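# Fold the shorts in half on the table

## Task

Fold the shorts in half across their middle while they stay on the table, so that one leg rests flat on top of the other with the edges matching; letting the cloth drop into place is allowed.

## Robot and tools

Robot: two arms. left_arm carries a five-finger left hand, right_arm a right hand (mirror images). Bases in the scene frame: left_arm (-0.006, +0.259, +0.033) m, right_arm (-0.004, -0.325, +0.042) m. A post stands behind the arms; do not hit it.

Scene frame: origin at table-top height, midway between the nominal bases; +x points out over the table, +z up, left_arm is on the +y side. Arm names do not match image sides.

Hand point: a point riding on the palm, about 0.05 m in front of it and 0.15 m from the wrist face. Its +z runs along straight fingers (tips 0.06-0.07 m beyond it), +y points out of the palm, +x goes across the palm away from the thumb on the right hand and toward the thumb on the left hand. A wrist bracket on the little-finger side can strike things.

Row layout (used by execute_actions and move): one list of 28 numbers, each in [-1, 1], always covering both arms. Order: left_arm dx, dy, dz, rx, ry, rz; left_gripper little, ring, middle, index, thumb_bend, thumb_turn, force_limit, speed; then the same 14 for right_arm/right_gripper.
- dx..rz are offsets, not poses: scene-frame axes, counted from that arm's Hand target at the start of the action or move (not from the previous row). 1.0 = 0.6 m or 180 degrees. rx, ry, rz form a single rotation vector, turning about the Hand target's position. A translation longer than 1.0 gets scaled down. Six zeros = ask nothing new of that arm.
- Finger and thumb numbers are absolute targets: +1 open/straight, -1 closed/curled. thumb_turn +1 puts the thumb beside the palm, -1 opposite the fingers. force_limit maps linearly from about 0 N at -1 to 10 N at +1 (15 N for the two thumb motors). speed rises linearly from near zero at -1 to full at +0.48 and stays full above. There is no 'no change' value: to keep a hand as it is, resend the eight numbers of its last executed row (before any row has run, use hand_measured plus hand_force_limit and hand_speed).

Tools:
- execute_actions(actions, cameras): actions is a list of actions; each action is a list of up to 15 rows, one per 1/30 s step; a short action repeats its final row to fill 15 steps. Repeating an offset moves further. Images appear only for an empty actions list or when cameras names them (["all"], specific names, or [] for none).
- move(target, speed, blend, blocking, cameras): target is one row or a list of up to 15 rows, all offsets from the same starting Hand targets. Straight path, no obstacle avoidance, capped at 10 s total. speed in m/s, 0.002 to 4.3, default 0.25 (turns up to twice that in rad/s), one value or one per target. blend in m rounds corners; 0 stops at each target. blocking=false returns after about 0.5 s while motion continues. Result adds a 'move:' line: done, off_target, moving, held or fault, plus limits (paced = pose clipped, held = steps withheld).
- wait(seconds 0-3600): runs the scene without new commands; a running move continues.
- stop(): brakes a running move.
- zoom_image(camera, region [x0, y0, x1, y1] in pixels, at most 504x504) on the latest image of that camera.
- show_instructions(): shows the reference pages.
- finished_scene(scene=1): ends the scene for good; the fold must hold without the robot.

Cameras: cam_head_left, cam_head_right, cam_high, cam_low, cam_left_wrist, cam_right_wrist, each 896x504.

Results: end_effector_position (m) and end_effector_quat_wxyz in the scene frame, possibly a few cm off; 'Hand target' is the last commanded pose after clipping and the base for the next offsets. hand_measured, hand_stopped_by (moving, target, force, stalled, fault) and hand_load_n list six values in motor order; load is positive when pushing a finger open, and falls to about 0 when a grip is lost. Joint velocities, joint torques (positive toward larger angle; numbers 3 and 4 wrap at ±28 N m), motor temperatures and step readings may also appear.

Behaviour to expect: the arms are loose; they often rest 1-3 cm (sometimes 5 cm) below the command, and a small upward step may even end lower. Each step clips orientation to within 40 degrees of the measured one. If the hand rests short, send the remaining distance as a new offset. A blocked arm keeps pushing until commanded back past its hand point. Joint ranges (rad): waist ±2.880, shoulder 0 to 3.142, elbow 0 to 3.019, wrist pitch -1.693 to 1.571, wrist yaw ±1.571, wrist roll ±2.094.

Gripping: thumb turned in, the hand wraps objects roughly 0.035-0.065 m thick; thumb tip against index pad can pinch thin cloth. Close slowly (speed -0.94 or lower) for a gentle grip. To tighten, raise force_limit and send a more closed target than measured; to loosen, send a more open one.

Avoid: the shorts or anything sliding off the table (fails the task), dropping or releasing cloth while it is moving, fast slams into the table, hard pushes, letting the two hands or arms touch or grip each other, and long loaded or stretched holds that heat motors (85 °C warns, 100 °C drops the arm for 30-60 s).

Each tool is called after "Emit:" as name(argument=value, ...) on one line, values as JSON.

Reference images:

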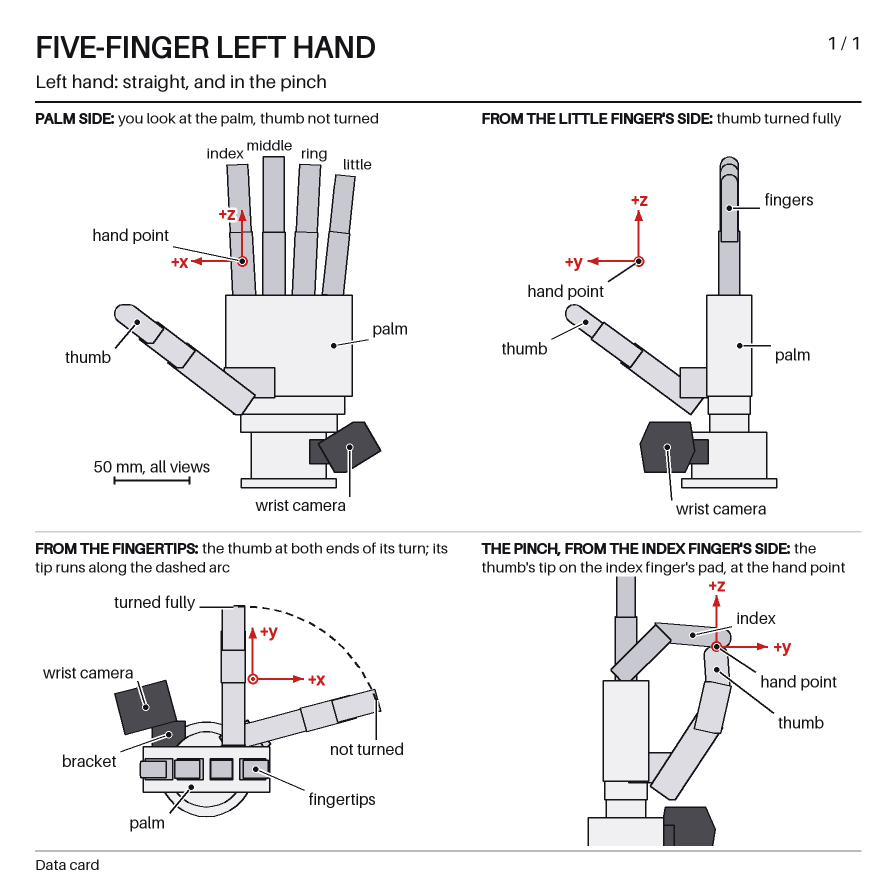

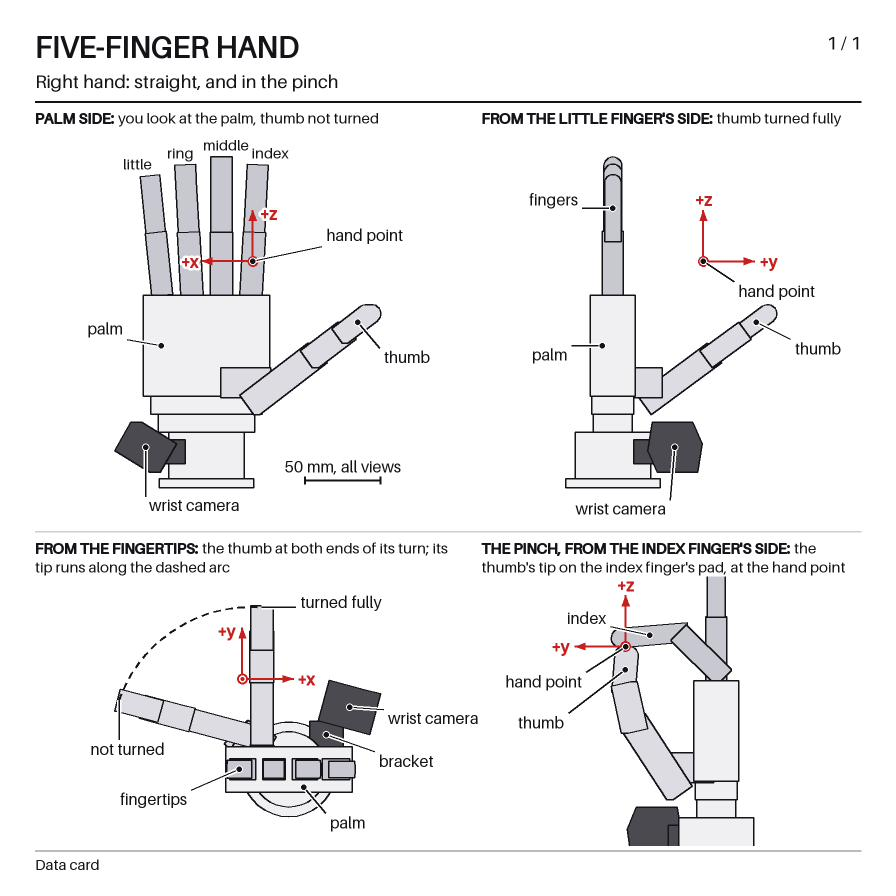

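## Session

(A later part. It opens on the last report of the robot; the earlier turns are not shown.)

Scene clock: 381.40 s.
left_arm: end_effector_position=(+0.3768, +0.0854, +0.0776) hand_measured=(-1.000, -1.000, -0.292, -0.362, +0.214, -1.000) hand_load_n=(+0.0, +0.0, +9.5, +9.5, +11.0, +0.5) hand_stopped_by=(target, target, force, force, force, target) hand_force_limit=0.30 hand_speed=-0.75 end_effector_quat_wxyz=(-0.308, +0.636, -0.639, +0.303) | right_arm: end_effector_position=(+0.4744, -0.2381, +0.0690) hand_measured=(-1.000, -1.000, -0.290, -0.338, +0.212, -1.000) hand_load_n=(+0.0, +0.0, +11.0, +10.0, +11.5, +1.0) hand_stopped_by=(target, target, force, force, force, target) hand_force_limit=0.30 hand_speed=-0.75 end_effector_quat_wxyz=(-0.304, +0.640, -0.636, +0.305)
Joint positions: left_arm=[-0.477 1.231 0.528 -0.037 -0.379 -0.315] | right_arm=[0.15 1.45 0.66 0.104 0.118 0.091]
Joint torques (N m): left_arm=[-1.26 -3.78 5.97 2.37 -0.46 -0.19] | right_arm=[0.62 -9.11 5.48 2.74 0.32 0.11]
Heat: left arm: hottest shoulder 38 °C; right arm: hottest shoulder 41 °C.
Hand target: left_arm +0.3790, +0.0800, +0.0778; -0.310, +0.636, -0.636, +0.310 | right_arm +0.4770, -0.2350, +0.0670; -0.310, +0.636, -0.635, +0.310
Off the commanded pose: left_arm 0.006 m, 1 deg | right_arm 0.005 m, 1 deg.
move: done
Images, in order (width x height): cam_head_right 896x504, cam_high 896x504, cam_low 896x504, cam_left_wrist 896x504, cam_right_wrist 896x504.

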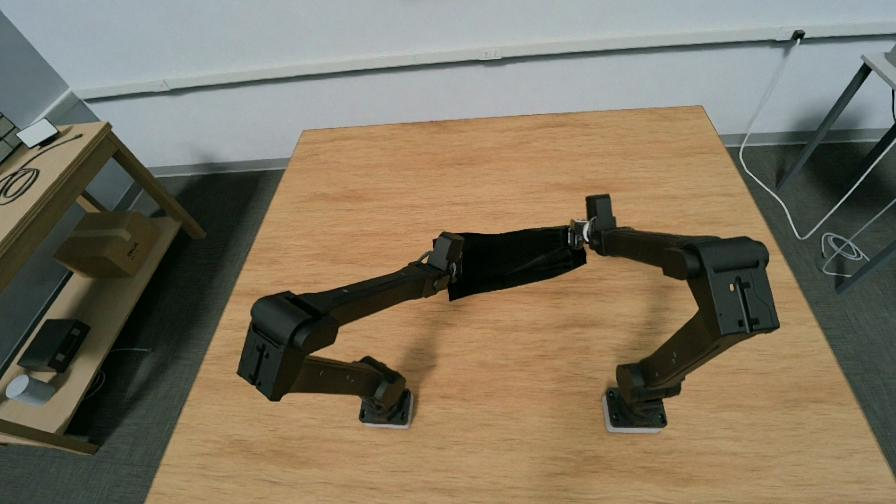

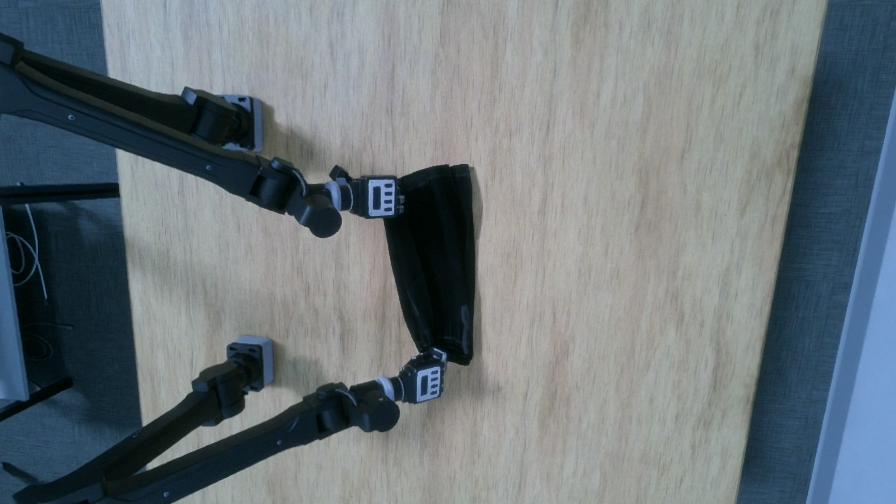

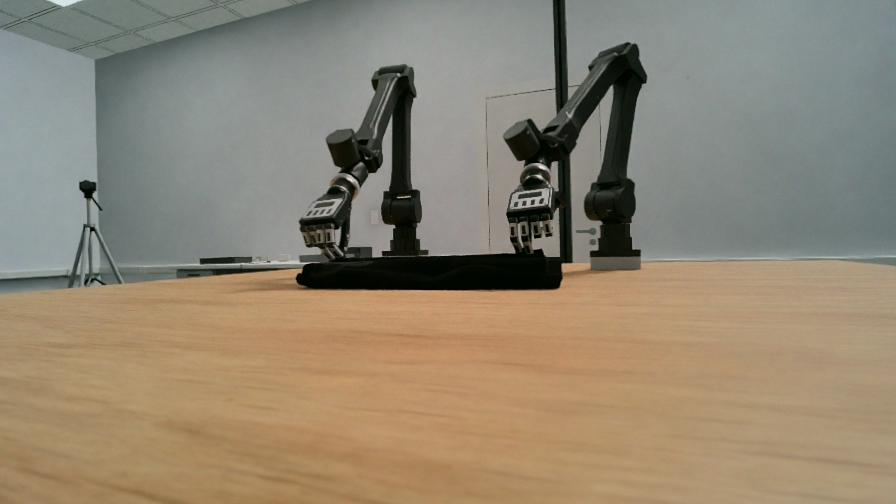

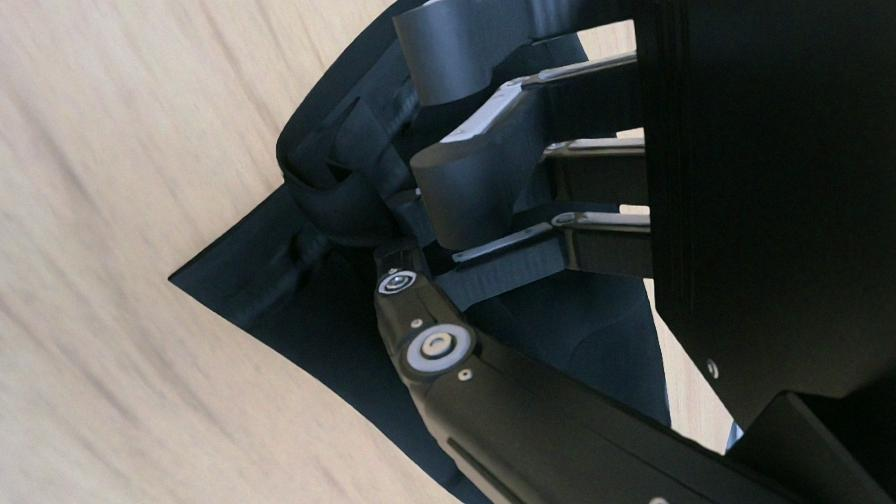

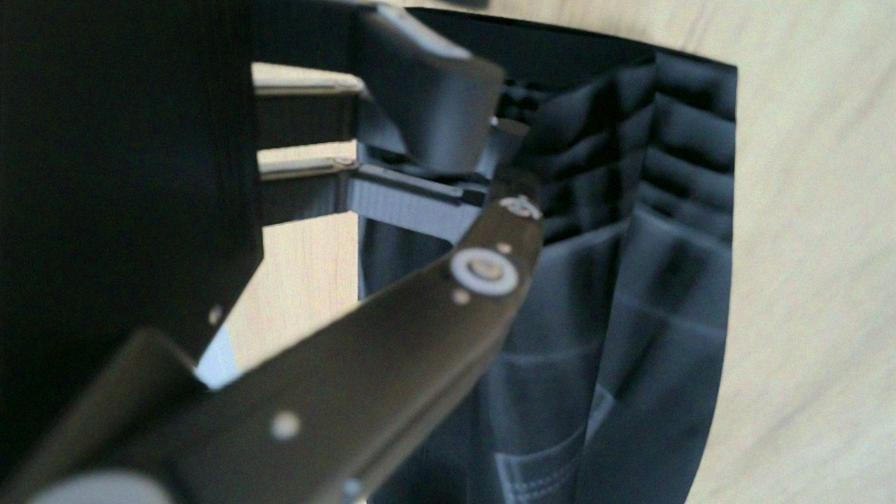

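Emit:
move(target=[[0.0, 0.0, -0.035, 0,0,0, -1,-1,-0.5,-0.5,0.05,-1, 0.3,-0.75, 0.0,0.0,-0.035, 0,0,0, -1,-1,-0.5,-0.5,0.05,-1, 0.3,-0.75]], speed=0.06, cameras=["cam_low"])

Emit:
move(target=[[0.0, 0.0, 0.0, 0,0,0, -1,-1,0.0,0.0,0.35,-1, 0.3,-0.75, 0.0,0.0,0, 0,0,0, -1,-1,0.0,0.0,0.35,-1, 0.3,-0.75]], speed=0.06, cameras=["cam_high","cam_low","cam_left_wrist","cam_right_wrist","cam_head_right"])

Scene clock: 397.27 s.
left_arm: end_effector_position=(+0.3773, +0.0851, +0.0572) hand_measured=(-1.000, -1.000, -0.292, -0.362, +0.214, -1.000) hand_load_n=(+0.0, +0.5, +9.5, +9.5, +11.5, +0.5) hand_stopped_by=(target, target, force, force, force, target) hand_force_limit=0.30 hand_speed=-0.75 end_effector_quat_wxyz=(-0.308, +0.636, -0.639, +0.304) | right_arm: end_effector_position=(+0.4745, -0.2381, +0.0474) hand_measured=(-1.000, -1.000, -0.290, -0.338, +0.212, -1.000) hand_load_n=(+0.0, +0.0, +11.5, +10.0, +11.5, +1.0) hand_stopped_by=(target, target, force, force, force, target) hand_force_limit=0.30 hand_speed=-0.75 end_effector_quat_wxyz=(-0.304, +0.640, -0.636, +0.305)
Joint positions: left_arm=[-0.477 1.289 0.501 0.049 -0.379 -0.315] | right_arm=[0.15 1.507 0.641 0.179 0.118 0.091]
Joint torques (N m): left_arm=[-1.26 -4.25 5.48 2.37 -0.45 -0.18] | right_arm=[1.26 -9.47 5.11 2.51 0.27 0.11]
Heat: left arm: hottest shoulder 37 °C; right arm: hottest shoulder 40 °C.
Hand target: left_arm +0.3790, +0.0801, +0.0567; -0.310, +0.636, -0.636, +0.310 | right_arm +0.4769, -0.2350, +0.0459; -0.310, +0.636, -0.635, +0.310
Off the commanded pose: left_arm 0.005 m, 1 deg | right_arm 0.004 m, 1 deg.
move: done

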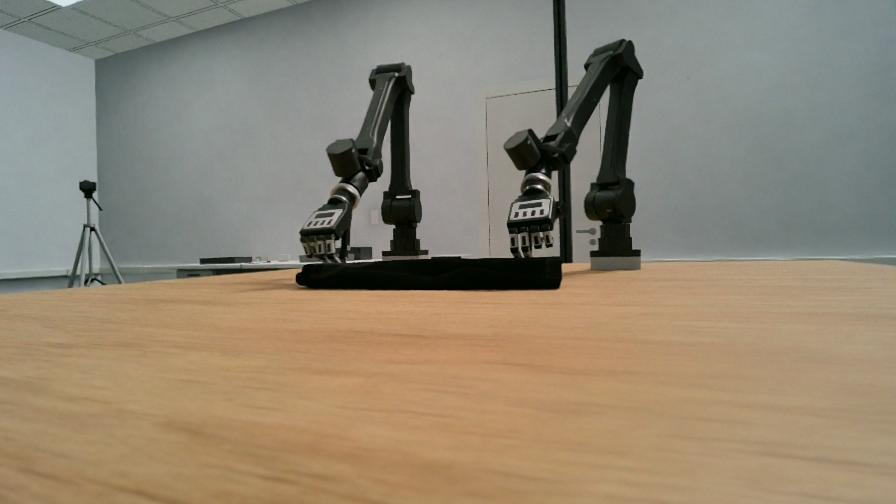

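Scene clock: 398.37 s.
left_arm: end_effector_position=(+0.3773, +0.0851, +0.0572) hand_measured=(-1.000, -1.000, +0.000, +0.000, +0.350, -1.000) hand_load_n=(+0.0, +0.0, +0.0, +0.0, +0.0, +0.0) hand_stopped_by=(target, target, target, target, target, target) hand_force_limit=0.30 hand_speed=-0.75 end_effector_quat_wxyz=(-0.308, +0.636, -0.639, +0.304) | right_arm: end_effector_position=(+0.4746, -0.2384, +0.0474) hand_measured=(-1.000, -1.000, +0.000, +0.000, +0.350, -1.000) hand_load_n=(+0.0, +0.0, +0.0, +0.0, +0.0, +0.0) hand_stopped_by=(target, target, target, target, target, target) hand_force_limit=0.30 hand_speed=-0.75 end_effector_quat_wxyz=(-0.303, +0.640, -0.636, +0.305)
Joint positions: left_arm=[-0.477 1.289 0.501 0.049 -0.379 -0.315] | right_arm=[0.15 1.507 0.641 0.179 0.12 0.091]
Joint torques (N m): left_arm=[-1.38 -4.07 5.5 2.32 -0.42 -0.18] | right_arm=[0.79 -8.64 4.97 2.52 0.24 0.13]
Heat: left arm: hottest shoulder 37 °C; right arm: hottest shoulder 40 °C.
Hand target: left_arm +0.3790, +0.0801, +0.0567; -0.310, +0.636, -0.636, +0.310 | right_arm +0.4769, -0.2350, +0.0459; -0.310, +0.636, -0.635, +0.310
Off the commanded pose: left_arm 0.005 m, 1 deg | right_arm 0.004 m, 1 deg.
move: done
Images, in order (width x height): cam_head_right 896x504, cam_high 896x504, cam_low 896x504, cam_left_wrist 896x504, cam_right_wrist 896x504.

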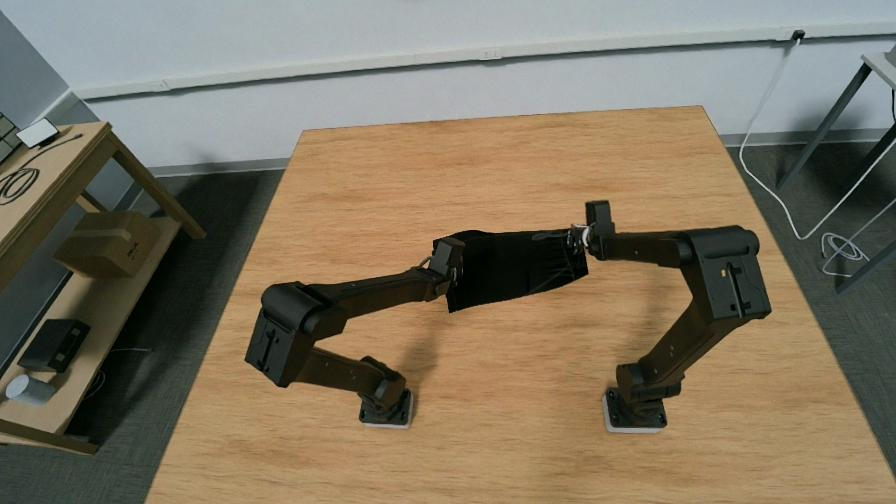

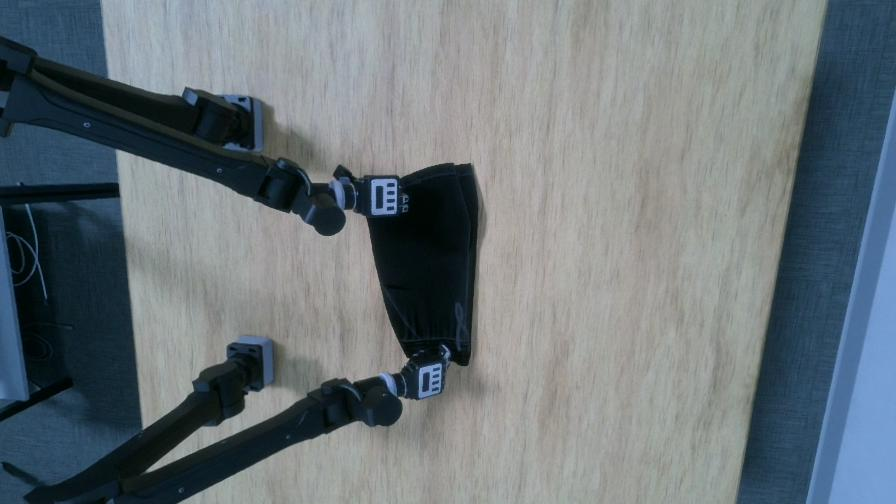

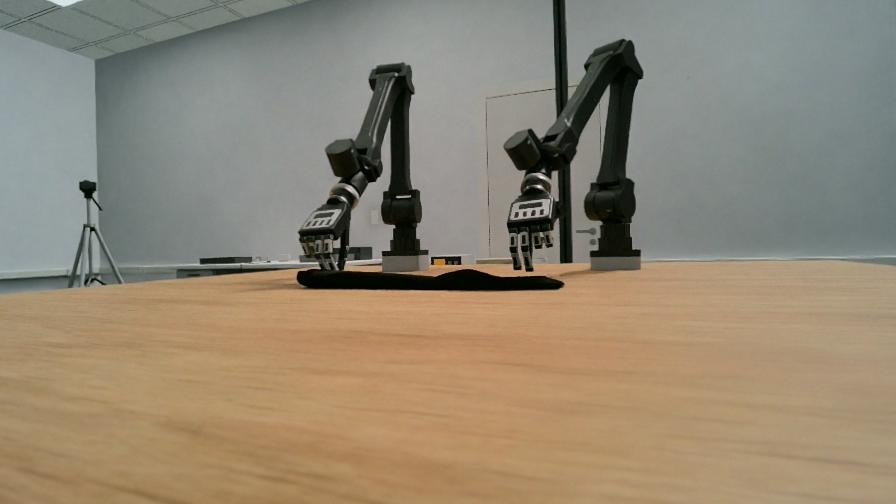

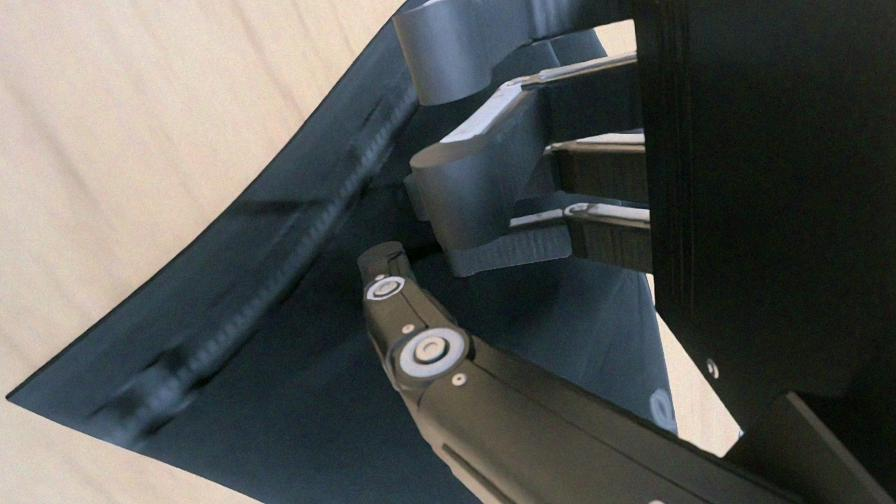

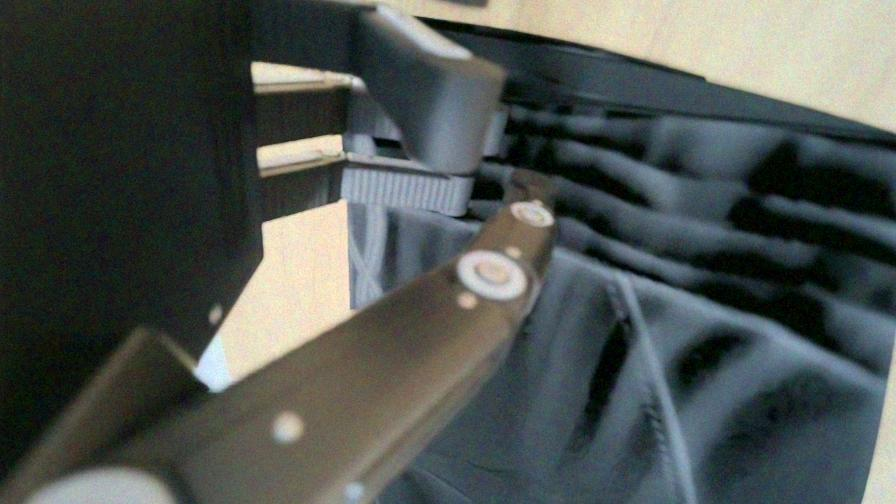

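Emit:
move(target=[[0.0, 0.0, 0.2, 0,0,0, -1,-1,0.0,0.0,0.35,-1, 0.3,-0.75, 0.0,0.0,0.2, 0,0,0, -1,-1,0.0,0.0,0.35,-1, 0.3,-0.75],[-0.2, 0.35, 0.3, 0,0,0, -1,-1,0.0,0.0,0.35,-1, 0.3,-0.75, -0.2,-0.2,0.3, 0,0,0, -1,-1,0.0,0.0,0.35,-1, 0.3,-0.75]], speed=[0.1, 0.2], cameras=["cam_high","cam_low","cam_left_wrist","cam_right_wrist","cam_head_right","cam_head_left"])

Scene clock: 405.30 s.
left_arm: end_effector_position=(+0.2541, +0.2838, +0.2189) hand_measured=(-1.000, -1.000, +0.000, +0.000, +0.350, -1.000) hand_load_n=(+0.0, +0.0, +0.0, +0.5, +0.0, +0.0) hand_stopped_by=(target, target, target, target, target, target) hand_force_limit=0.30 hand_speed=-0.75 end_effector_quat_wxyz=(-0.295, +0.644, -0.635, +0.308) | right_arm: end_effector_position=(+0.3624, -0.3537, +0.2315) hand_measured=(-1.000, -1.000, +0.000, +0.000, +0.350, -1.000) hand_load_n=(+0.0, +0.5, +0.0, +0.0, +0.0, +0.0) hand_stopped_by=(target, target, target, target, target, target) hand_force_limit=0.30 hand_speed=-0.75 end_effector_quat_wxyz=(-0.316, +0.629, -0.637, +0.314)
Joint positions: left_arm=[0.391 0.508 0.587 -0.807 0.299 0.229] | right_arm=[-0.238 0.837 0.687 -0.511 -0.183 -0.131]
Joint torques (N m): left_arm=[0.62 2.14 10.41 1.31 0.26 0.16] | right_arm=[-0.15 -3.14 7.57 1.06 -0.27 -0.19]
Heat: left arm: hottest shoulder 36 °C; right arm: hottest shoulder 39 °C.
Hand target: left_arm +0.2590, +0.2901, +0.2368; -0.310, +0.636, -0.636, +0.310 | right_arm +0.3569, -0.3550, +0.2259; -0.310, +0.636, -0.635, +0.310
Off the commanded pose: left_arm 0.020 m, 2 deg | right_arm 0.008 m, 1 deg.
move: off_target (left_arm)

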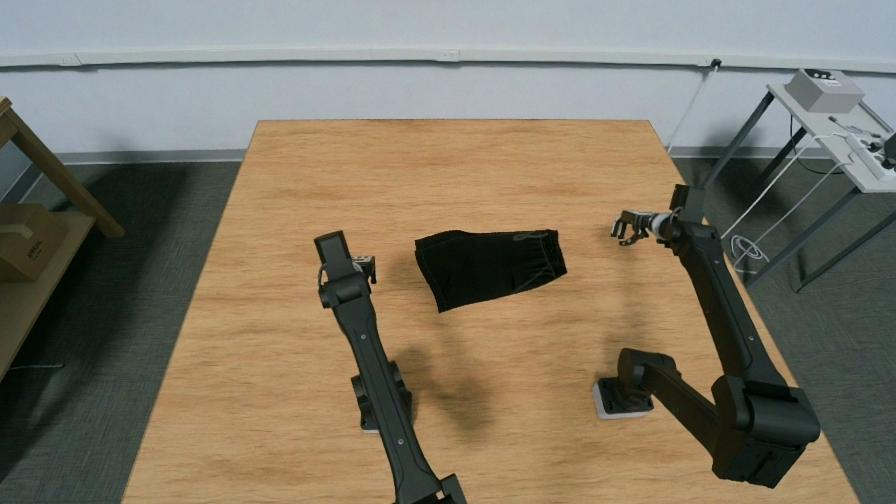

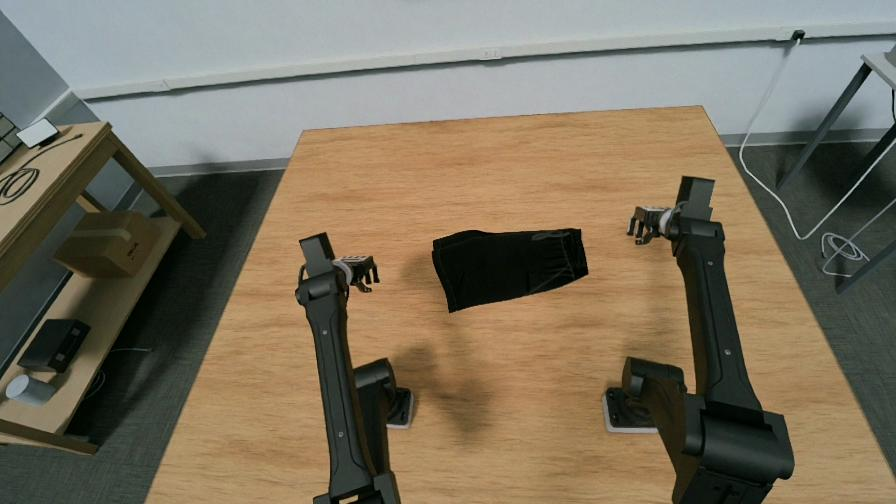

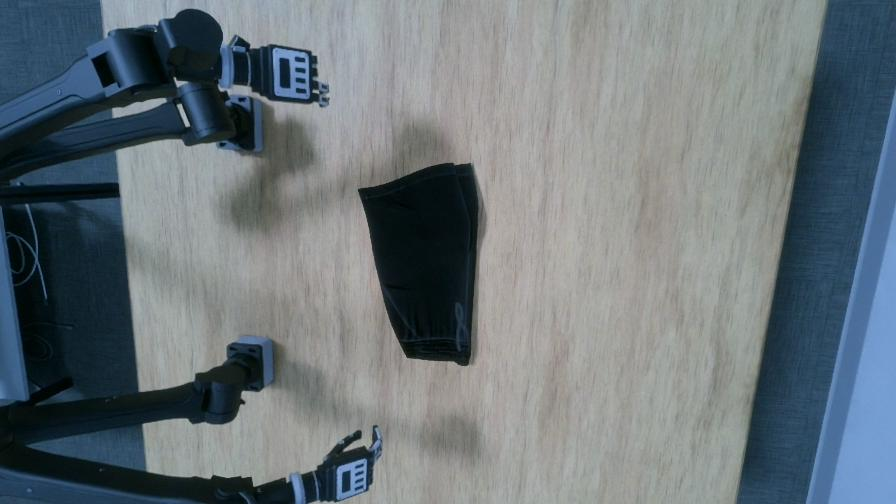

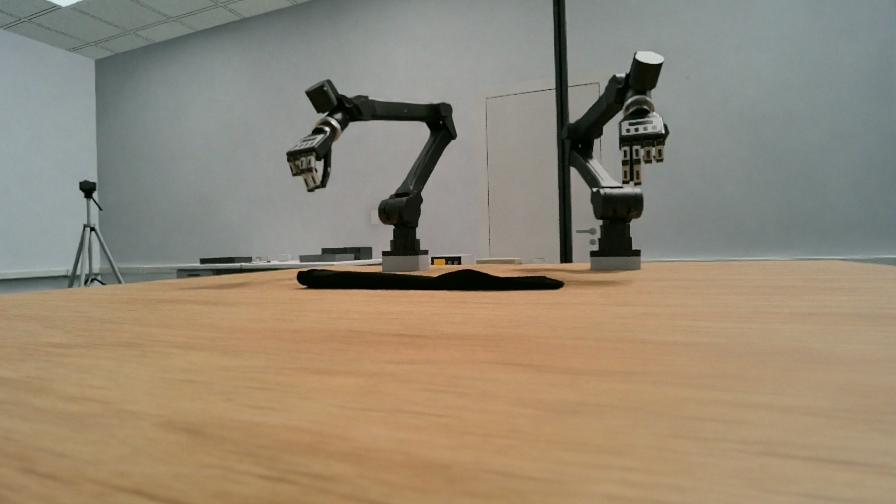

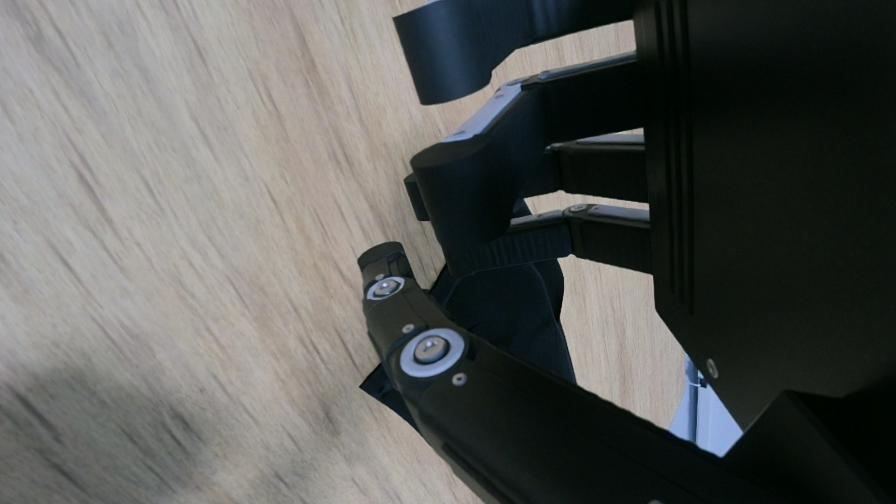

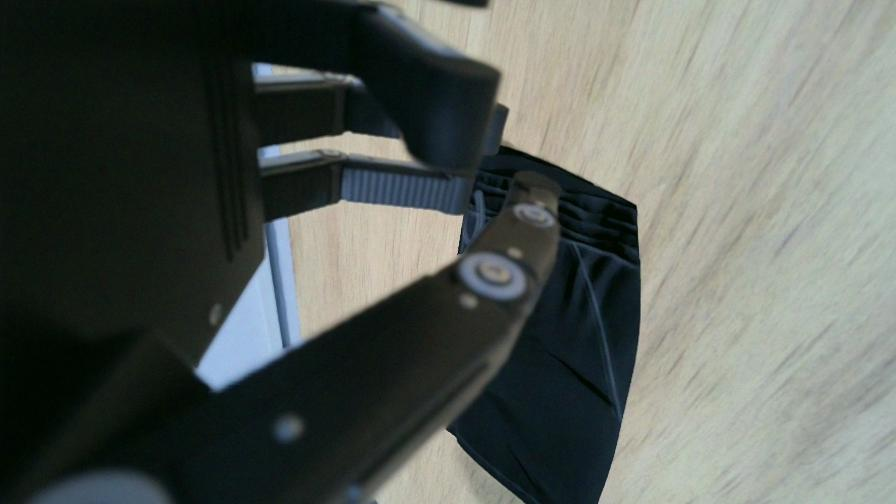

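Emit:
zoom_image(camera="cam_high", region=[340, 140, 500, 380])

Emit:
zoom_image(camera="cam_head_right", region=[420, 215, 610, 325])

Emit:
zoom_image(camera="cam_head_left", region=[400, 215, 590, 325])

Emit:
zoom_image(camera="cam_low", region=[280, 240, 600, 310])

Scaled by 2.100.

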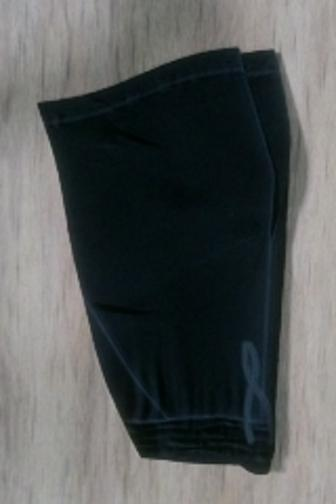

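Scaled by 2.653.

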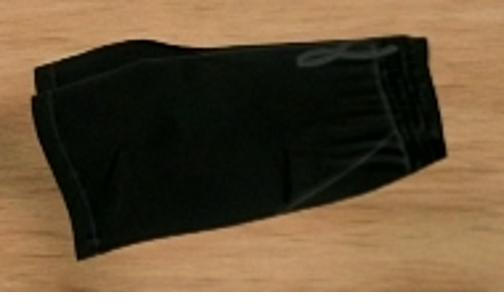

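Scaled by 2.653.

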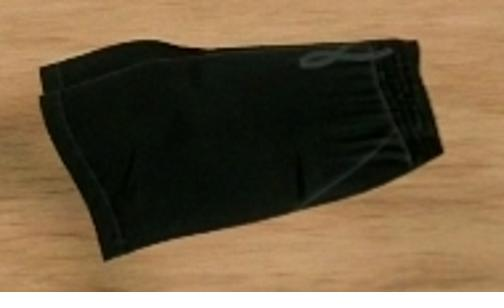

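Scaled by 1.575.

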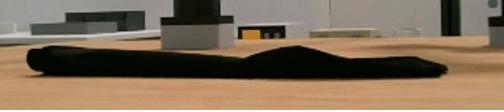

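Emit:
zoom_image(camera="cam_right_wrist", region=[440, 120, 700, 400])

Emit:
zoom_image(camera="cam_high", region=[380, 290, 490, 380])

Emit:
zoom_image(camera="cam_high", region=[345, 145, 485, 245])

Scaled by 1.800.

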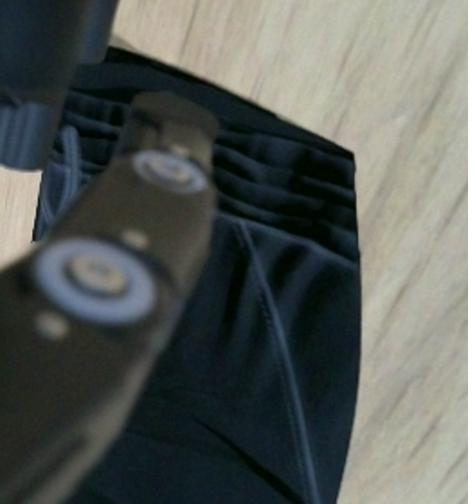

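Scaled by 4.582.

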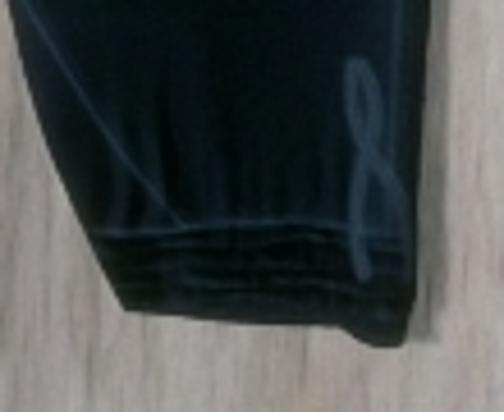

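Scaled by 3.600.

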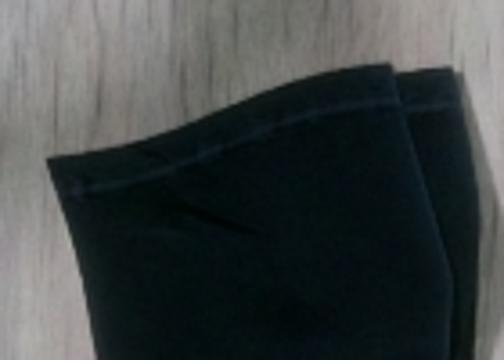

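Emit:
move(target=[[0.1017, -0.3468, -0.2113, 0,0,0, -1,-1,0.0,0.0,0.5,-1, 0.3,-0.6, 0.0985,0.1983,-0.2098, 0,0,0, -1,-1,0.0,0.0,0.5,-1, 0.3,-0.6]], speed=0.2, cameras=["cam_high","cam_low","cam_left_wrist","cam_right_wrist"])

Scene clock: 454.00 s.
left_arm: end_effector_position=(+0.3080, +0.0931, +0.0964) hand_measured=(-1.000, -1.000, +0.000, +0.000, +0.500, -1.000) hand_load_n=(+0.0, +0.0, +0.0, +0.0, +0.0, +0.0) hand_stopped_by=(target, target, target, target, target, target) hand_force_limit=0.30 hand_speed=-0.60 end_effector_quat_wxyz=(-0.306, +0.635, -0.647, +0.290) | right_arm: end_effector_position=(+0.4126, -0.2386, +0.0998) hand_measured=(-1.000, -1.000, +0.000, +0.000, +0.500, -1.000) hand_load_n=(+0.0, +0.0, +0.0, +0.0, +0.0, +0.0) hand_stopped_by=(target, target, target, target, target, target) hand_force_limit=0.30 hand_speed=-0.60 end_effector_quat_wxyz=(-0.302, +0.642, -0.635, +0.305)
Joint positions: left_arm=[-0.583 0.981 0.446 -0.265 -0.456 -0.389] | right_arm=[0.179 1.206 0.549 -0.034 0.141 0.106]
Joint torques (N m): left_arm=[-0.97 -1.73 8.21 2.26 -0.48 -0.23] | right_arm=[0.62 -5.89 6.06 2.43 0.31 0.13]
Motor temperatures (°C): left_arm=[34 34 34 30 29 32] | right_arm=[35 38 38 30 31 27]
Heat: left arm: hottest waist 34 °C; right arm: hottest shoulder 38 °C.
Hand target: left_arm +0.3201, +0.0820, +0.1101; -0.310, +0.636, -0.635, +0.310 | right_arm +0.4160, -0.2361, +0.1000; -0.310, +0.636, -0.635, +0.310
Off the commanded pose: left_arm 0.021 m, 3 deg | right_arm 0.004 m, 1 deg.
move: off_target (left_arm)

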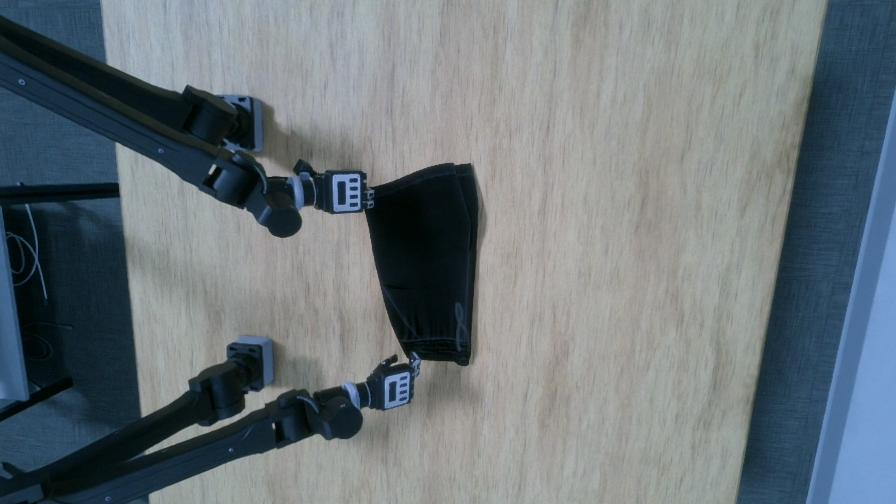

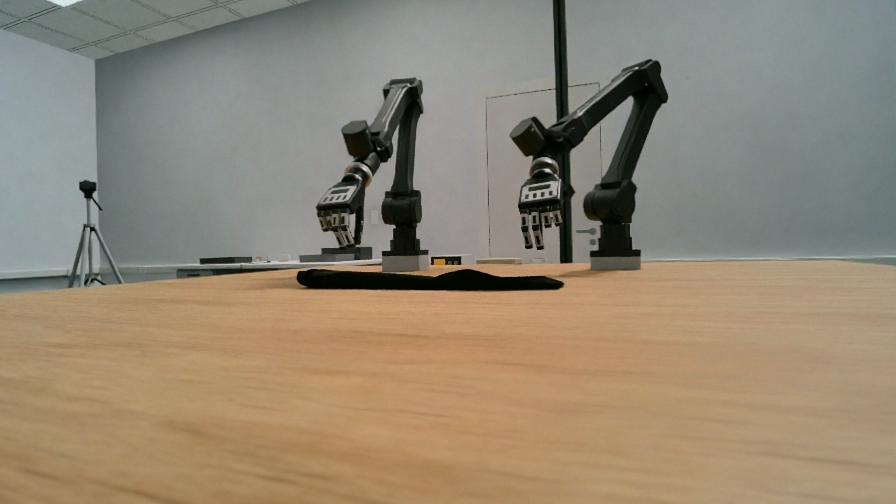

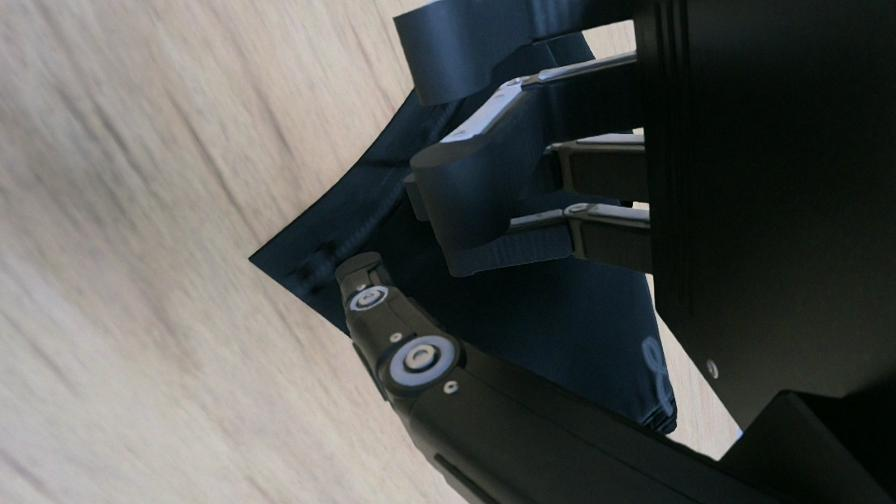

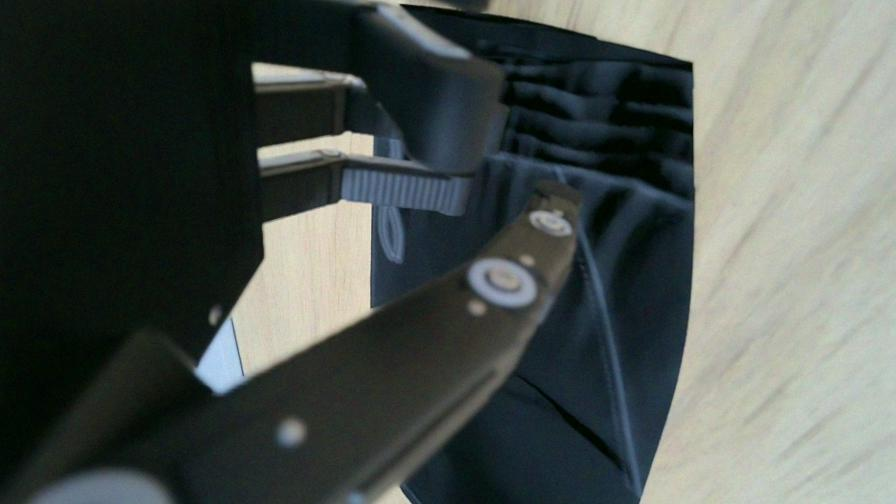

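Emit:
move(target=[[0.01, -0.008, -0.075, 0,0,0, -1,-1,0.0,0.0,0.5,-1, 0.3,-0.6, 0.0,0.0,-0.08, 0,0,0, -1,-1,0.0,0.0,0.5,-1, 0.3,-0.6]], speed=0.1, cameras=["cam_high","cam_low","cam_left_wrist","cam_right_wrist"])

Scene clock: 458.90 s.
left_arm: end_effector_position=(+0.3226, +0.0835, +0.0622) hand_measured=(-1.000, -1.000, +0.000, +0.000, +0.500, -1.000) hand_load_n=(+0.0, +0.5, +0.0, +0.0, +0.0, +0.0) hand_stopped_by=(target, target, target, target, target, target) hand_force_limit=0.30 hand_speed=-0.60 end_effector_quat_wxyz=(-0.309, +0.635, -0.642, +0.299) | right_arm: end_effector_position=(+0.4135, -0.2384, +0.0519) hand_measured=(-1.000, -1.000, +0.000, +0.000, +0.500, -1.000) hand_load_n=(+0.0, +0.0, +0.0, +0.0, +0.0, +0.0) hand_stopped_by=(target, target, target, target, target, target) hand_force_limit=0.30 hand_speed=-0.60 end_effector_quat_wxyz=(-0.303, +0.642, -0.635, +0.305)
Joint positions: left_arm=[-0.583 1.129 0.411 -0.061 -0.457 -0.39] | right_arm=[0.179 1.342 0.489 0.162 0.141 0.106]
Joint torques (N m): left_arm=[-1.32 -2.49 5.98 2.32 -0.46 -0.23] | right_arm=[0.62 -6.83 5.16 2.65 0.28 0.13]
Heat: left arm: hottest waist 34 °C; right arm: hottest shoulder 38 °C.
Hand target: left_arm +0.3261, +0.0772, +0.0651; -0.310, +0.636, -0.635, +0.310 | right_arm +0.4161, -0.2360, +0.0521; -0.310, +0.636, -0.635, +0.310
Off the commanded pose: left_arm 0.008 m, 1 deg | right_arm 0.003 m, 1 deg.
move: done

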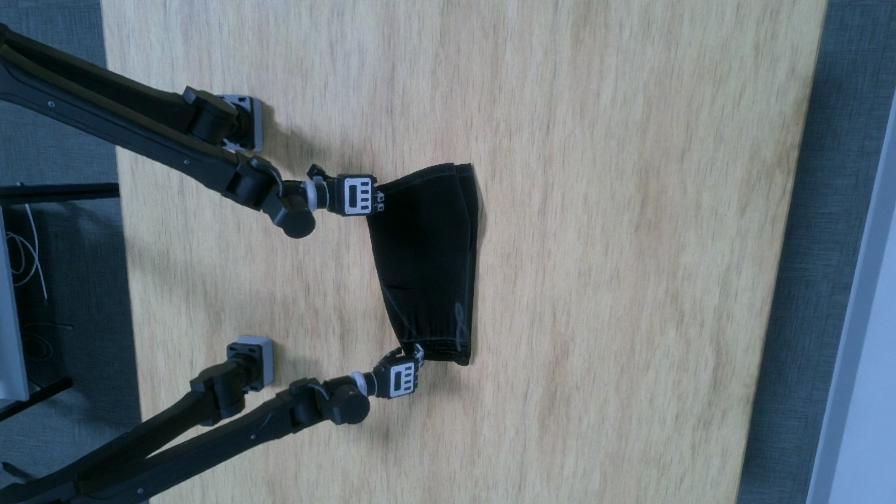

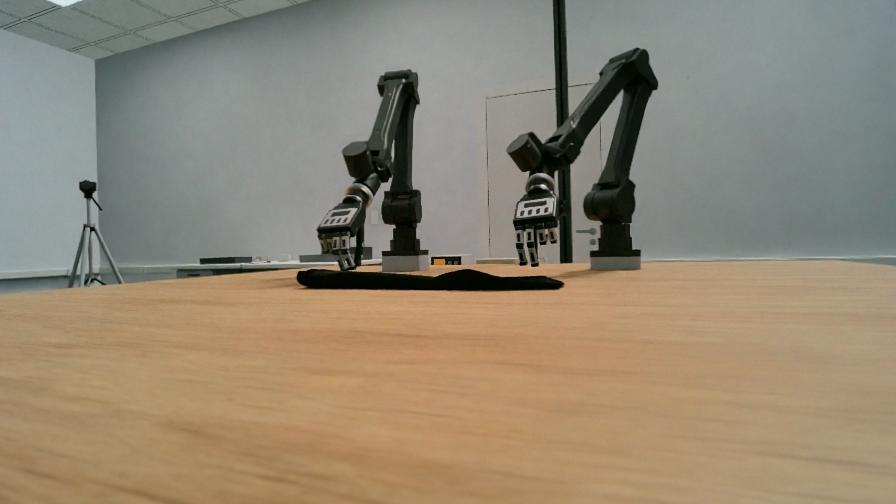

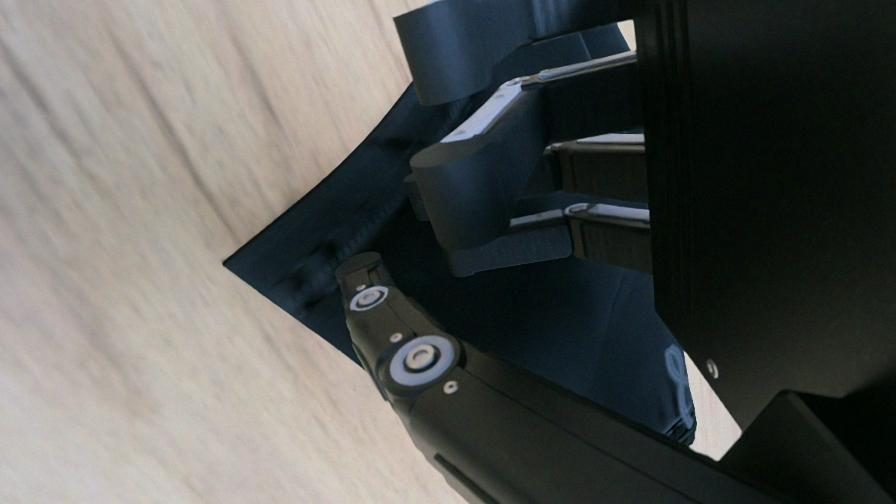

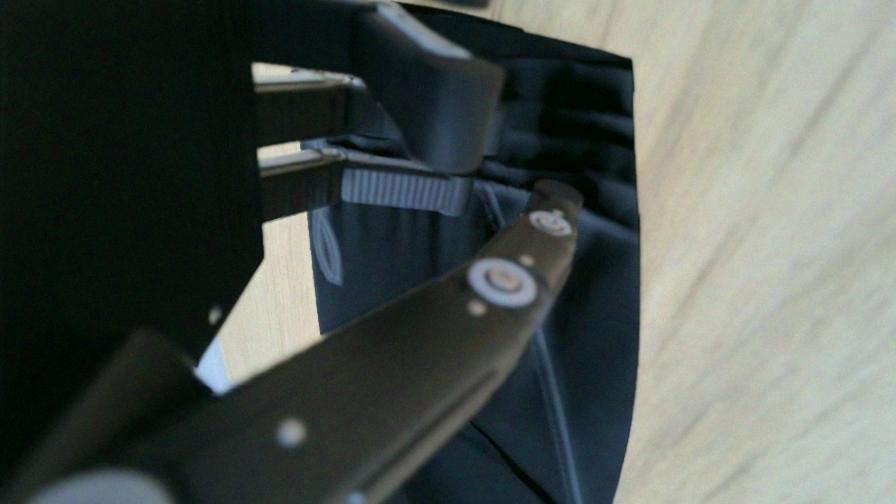

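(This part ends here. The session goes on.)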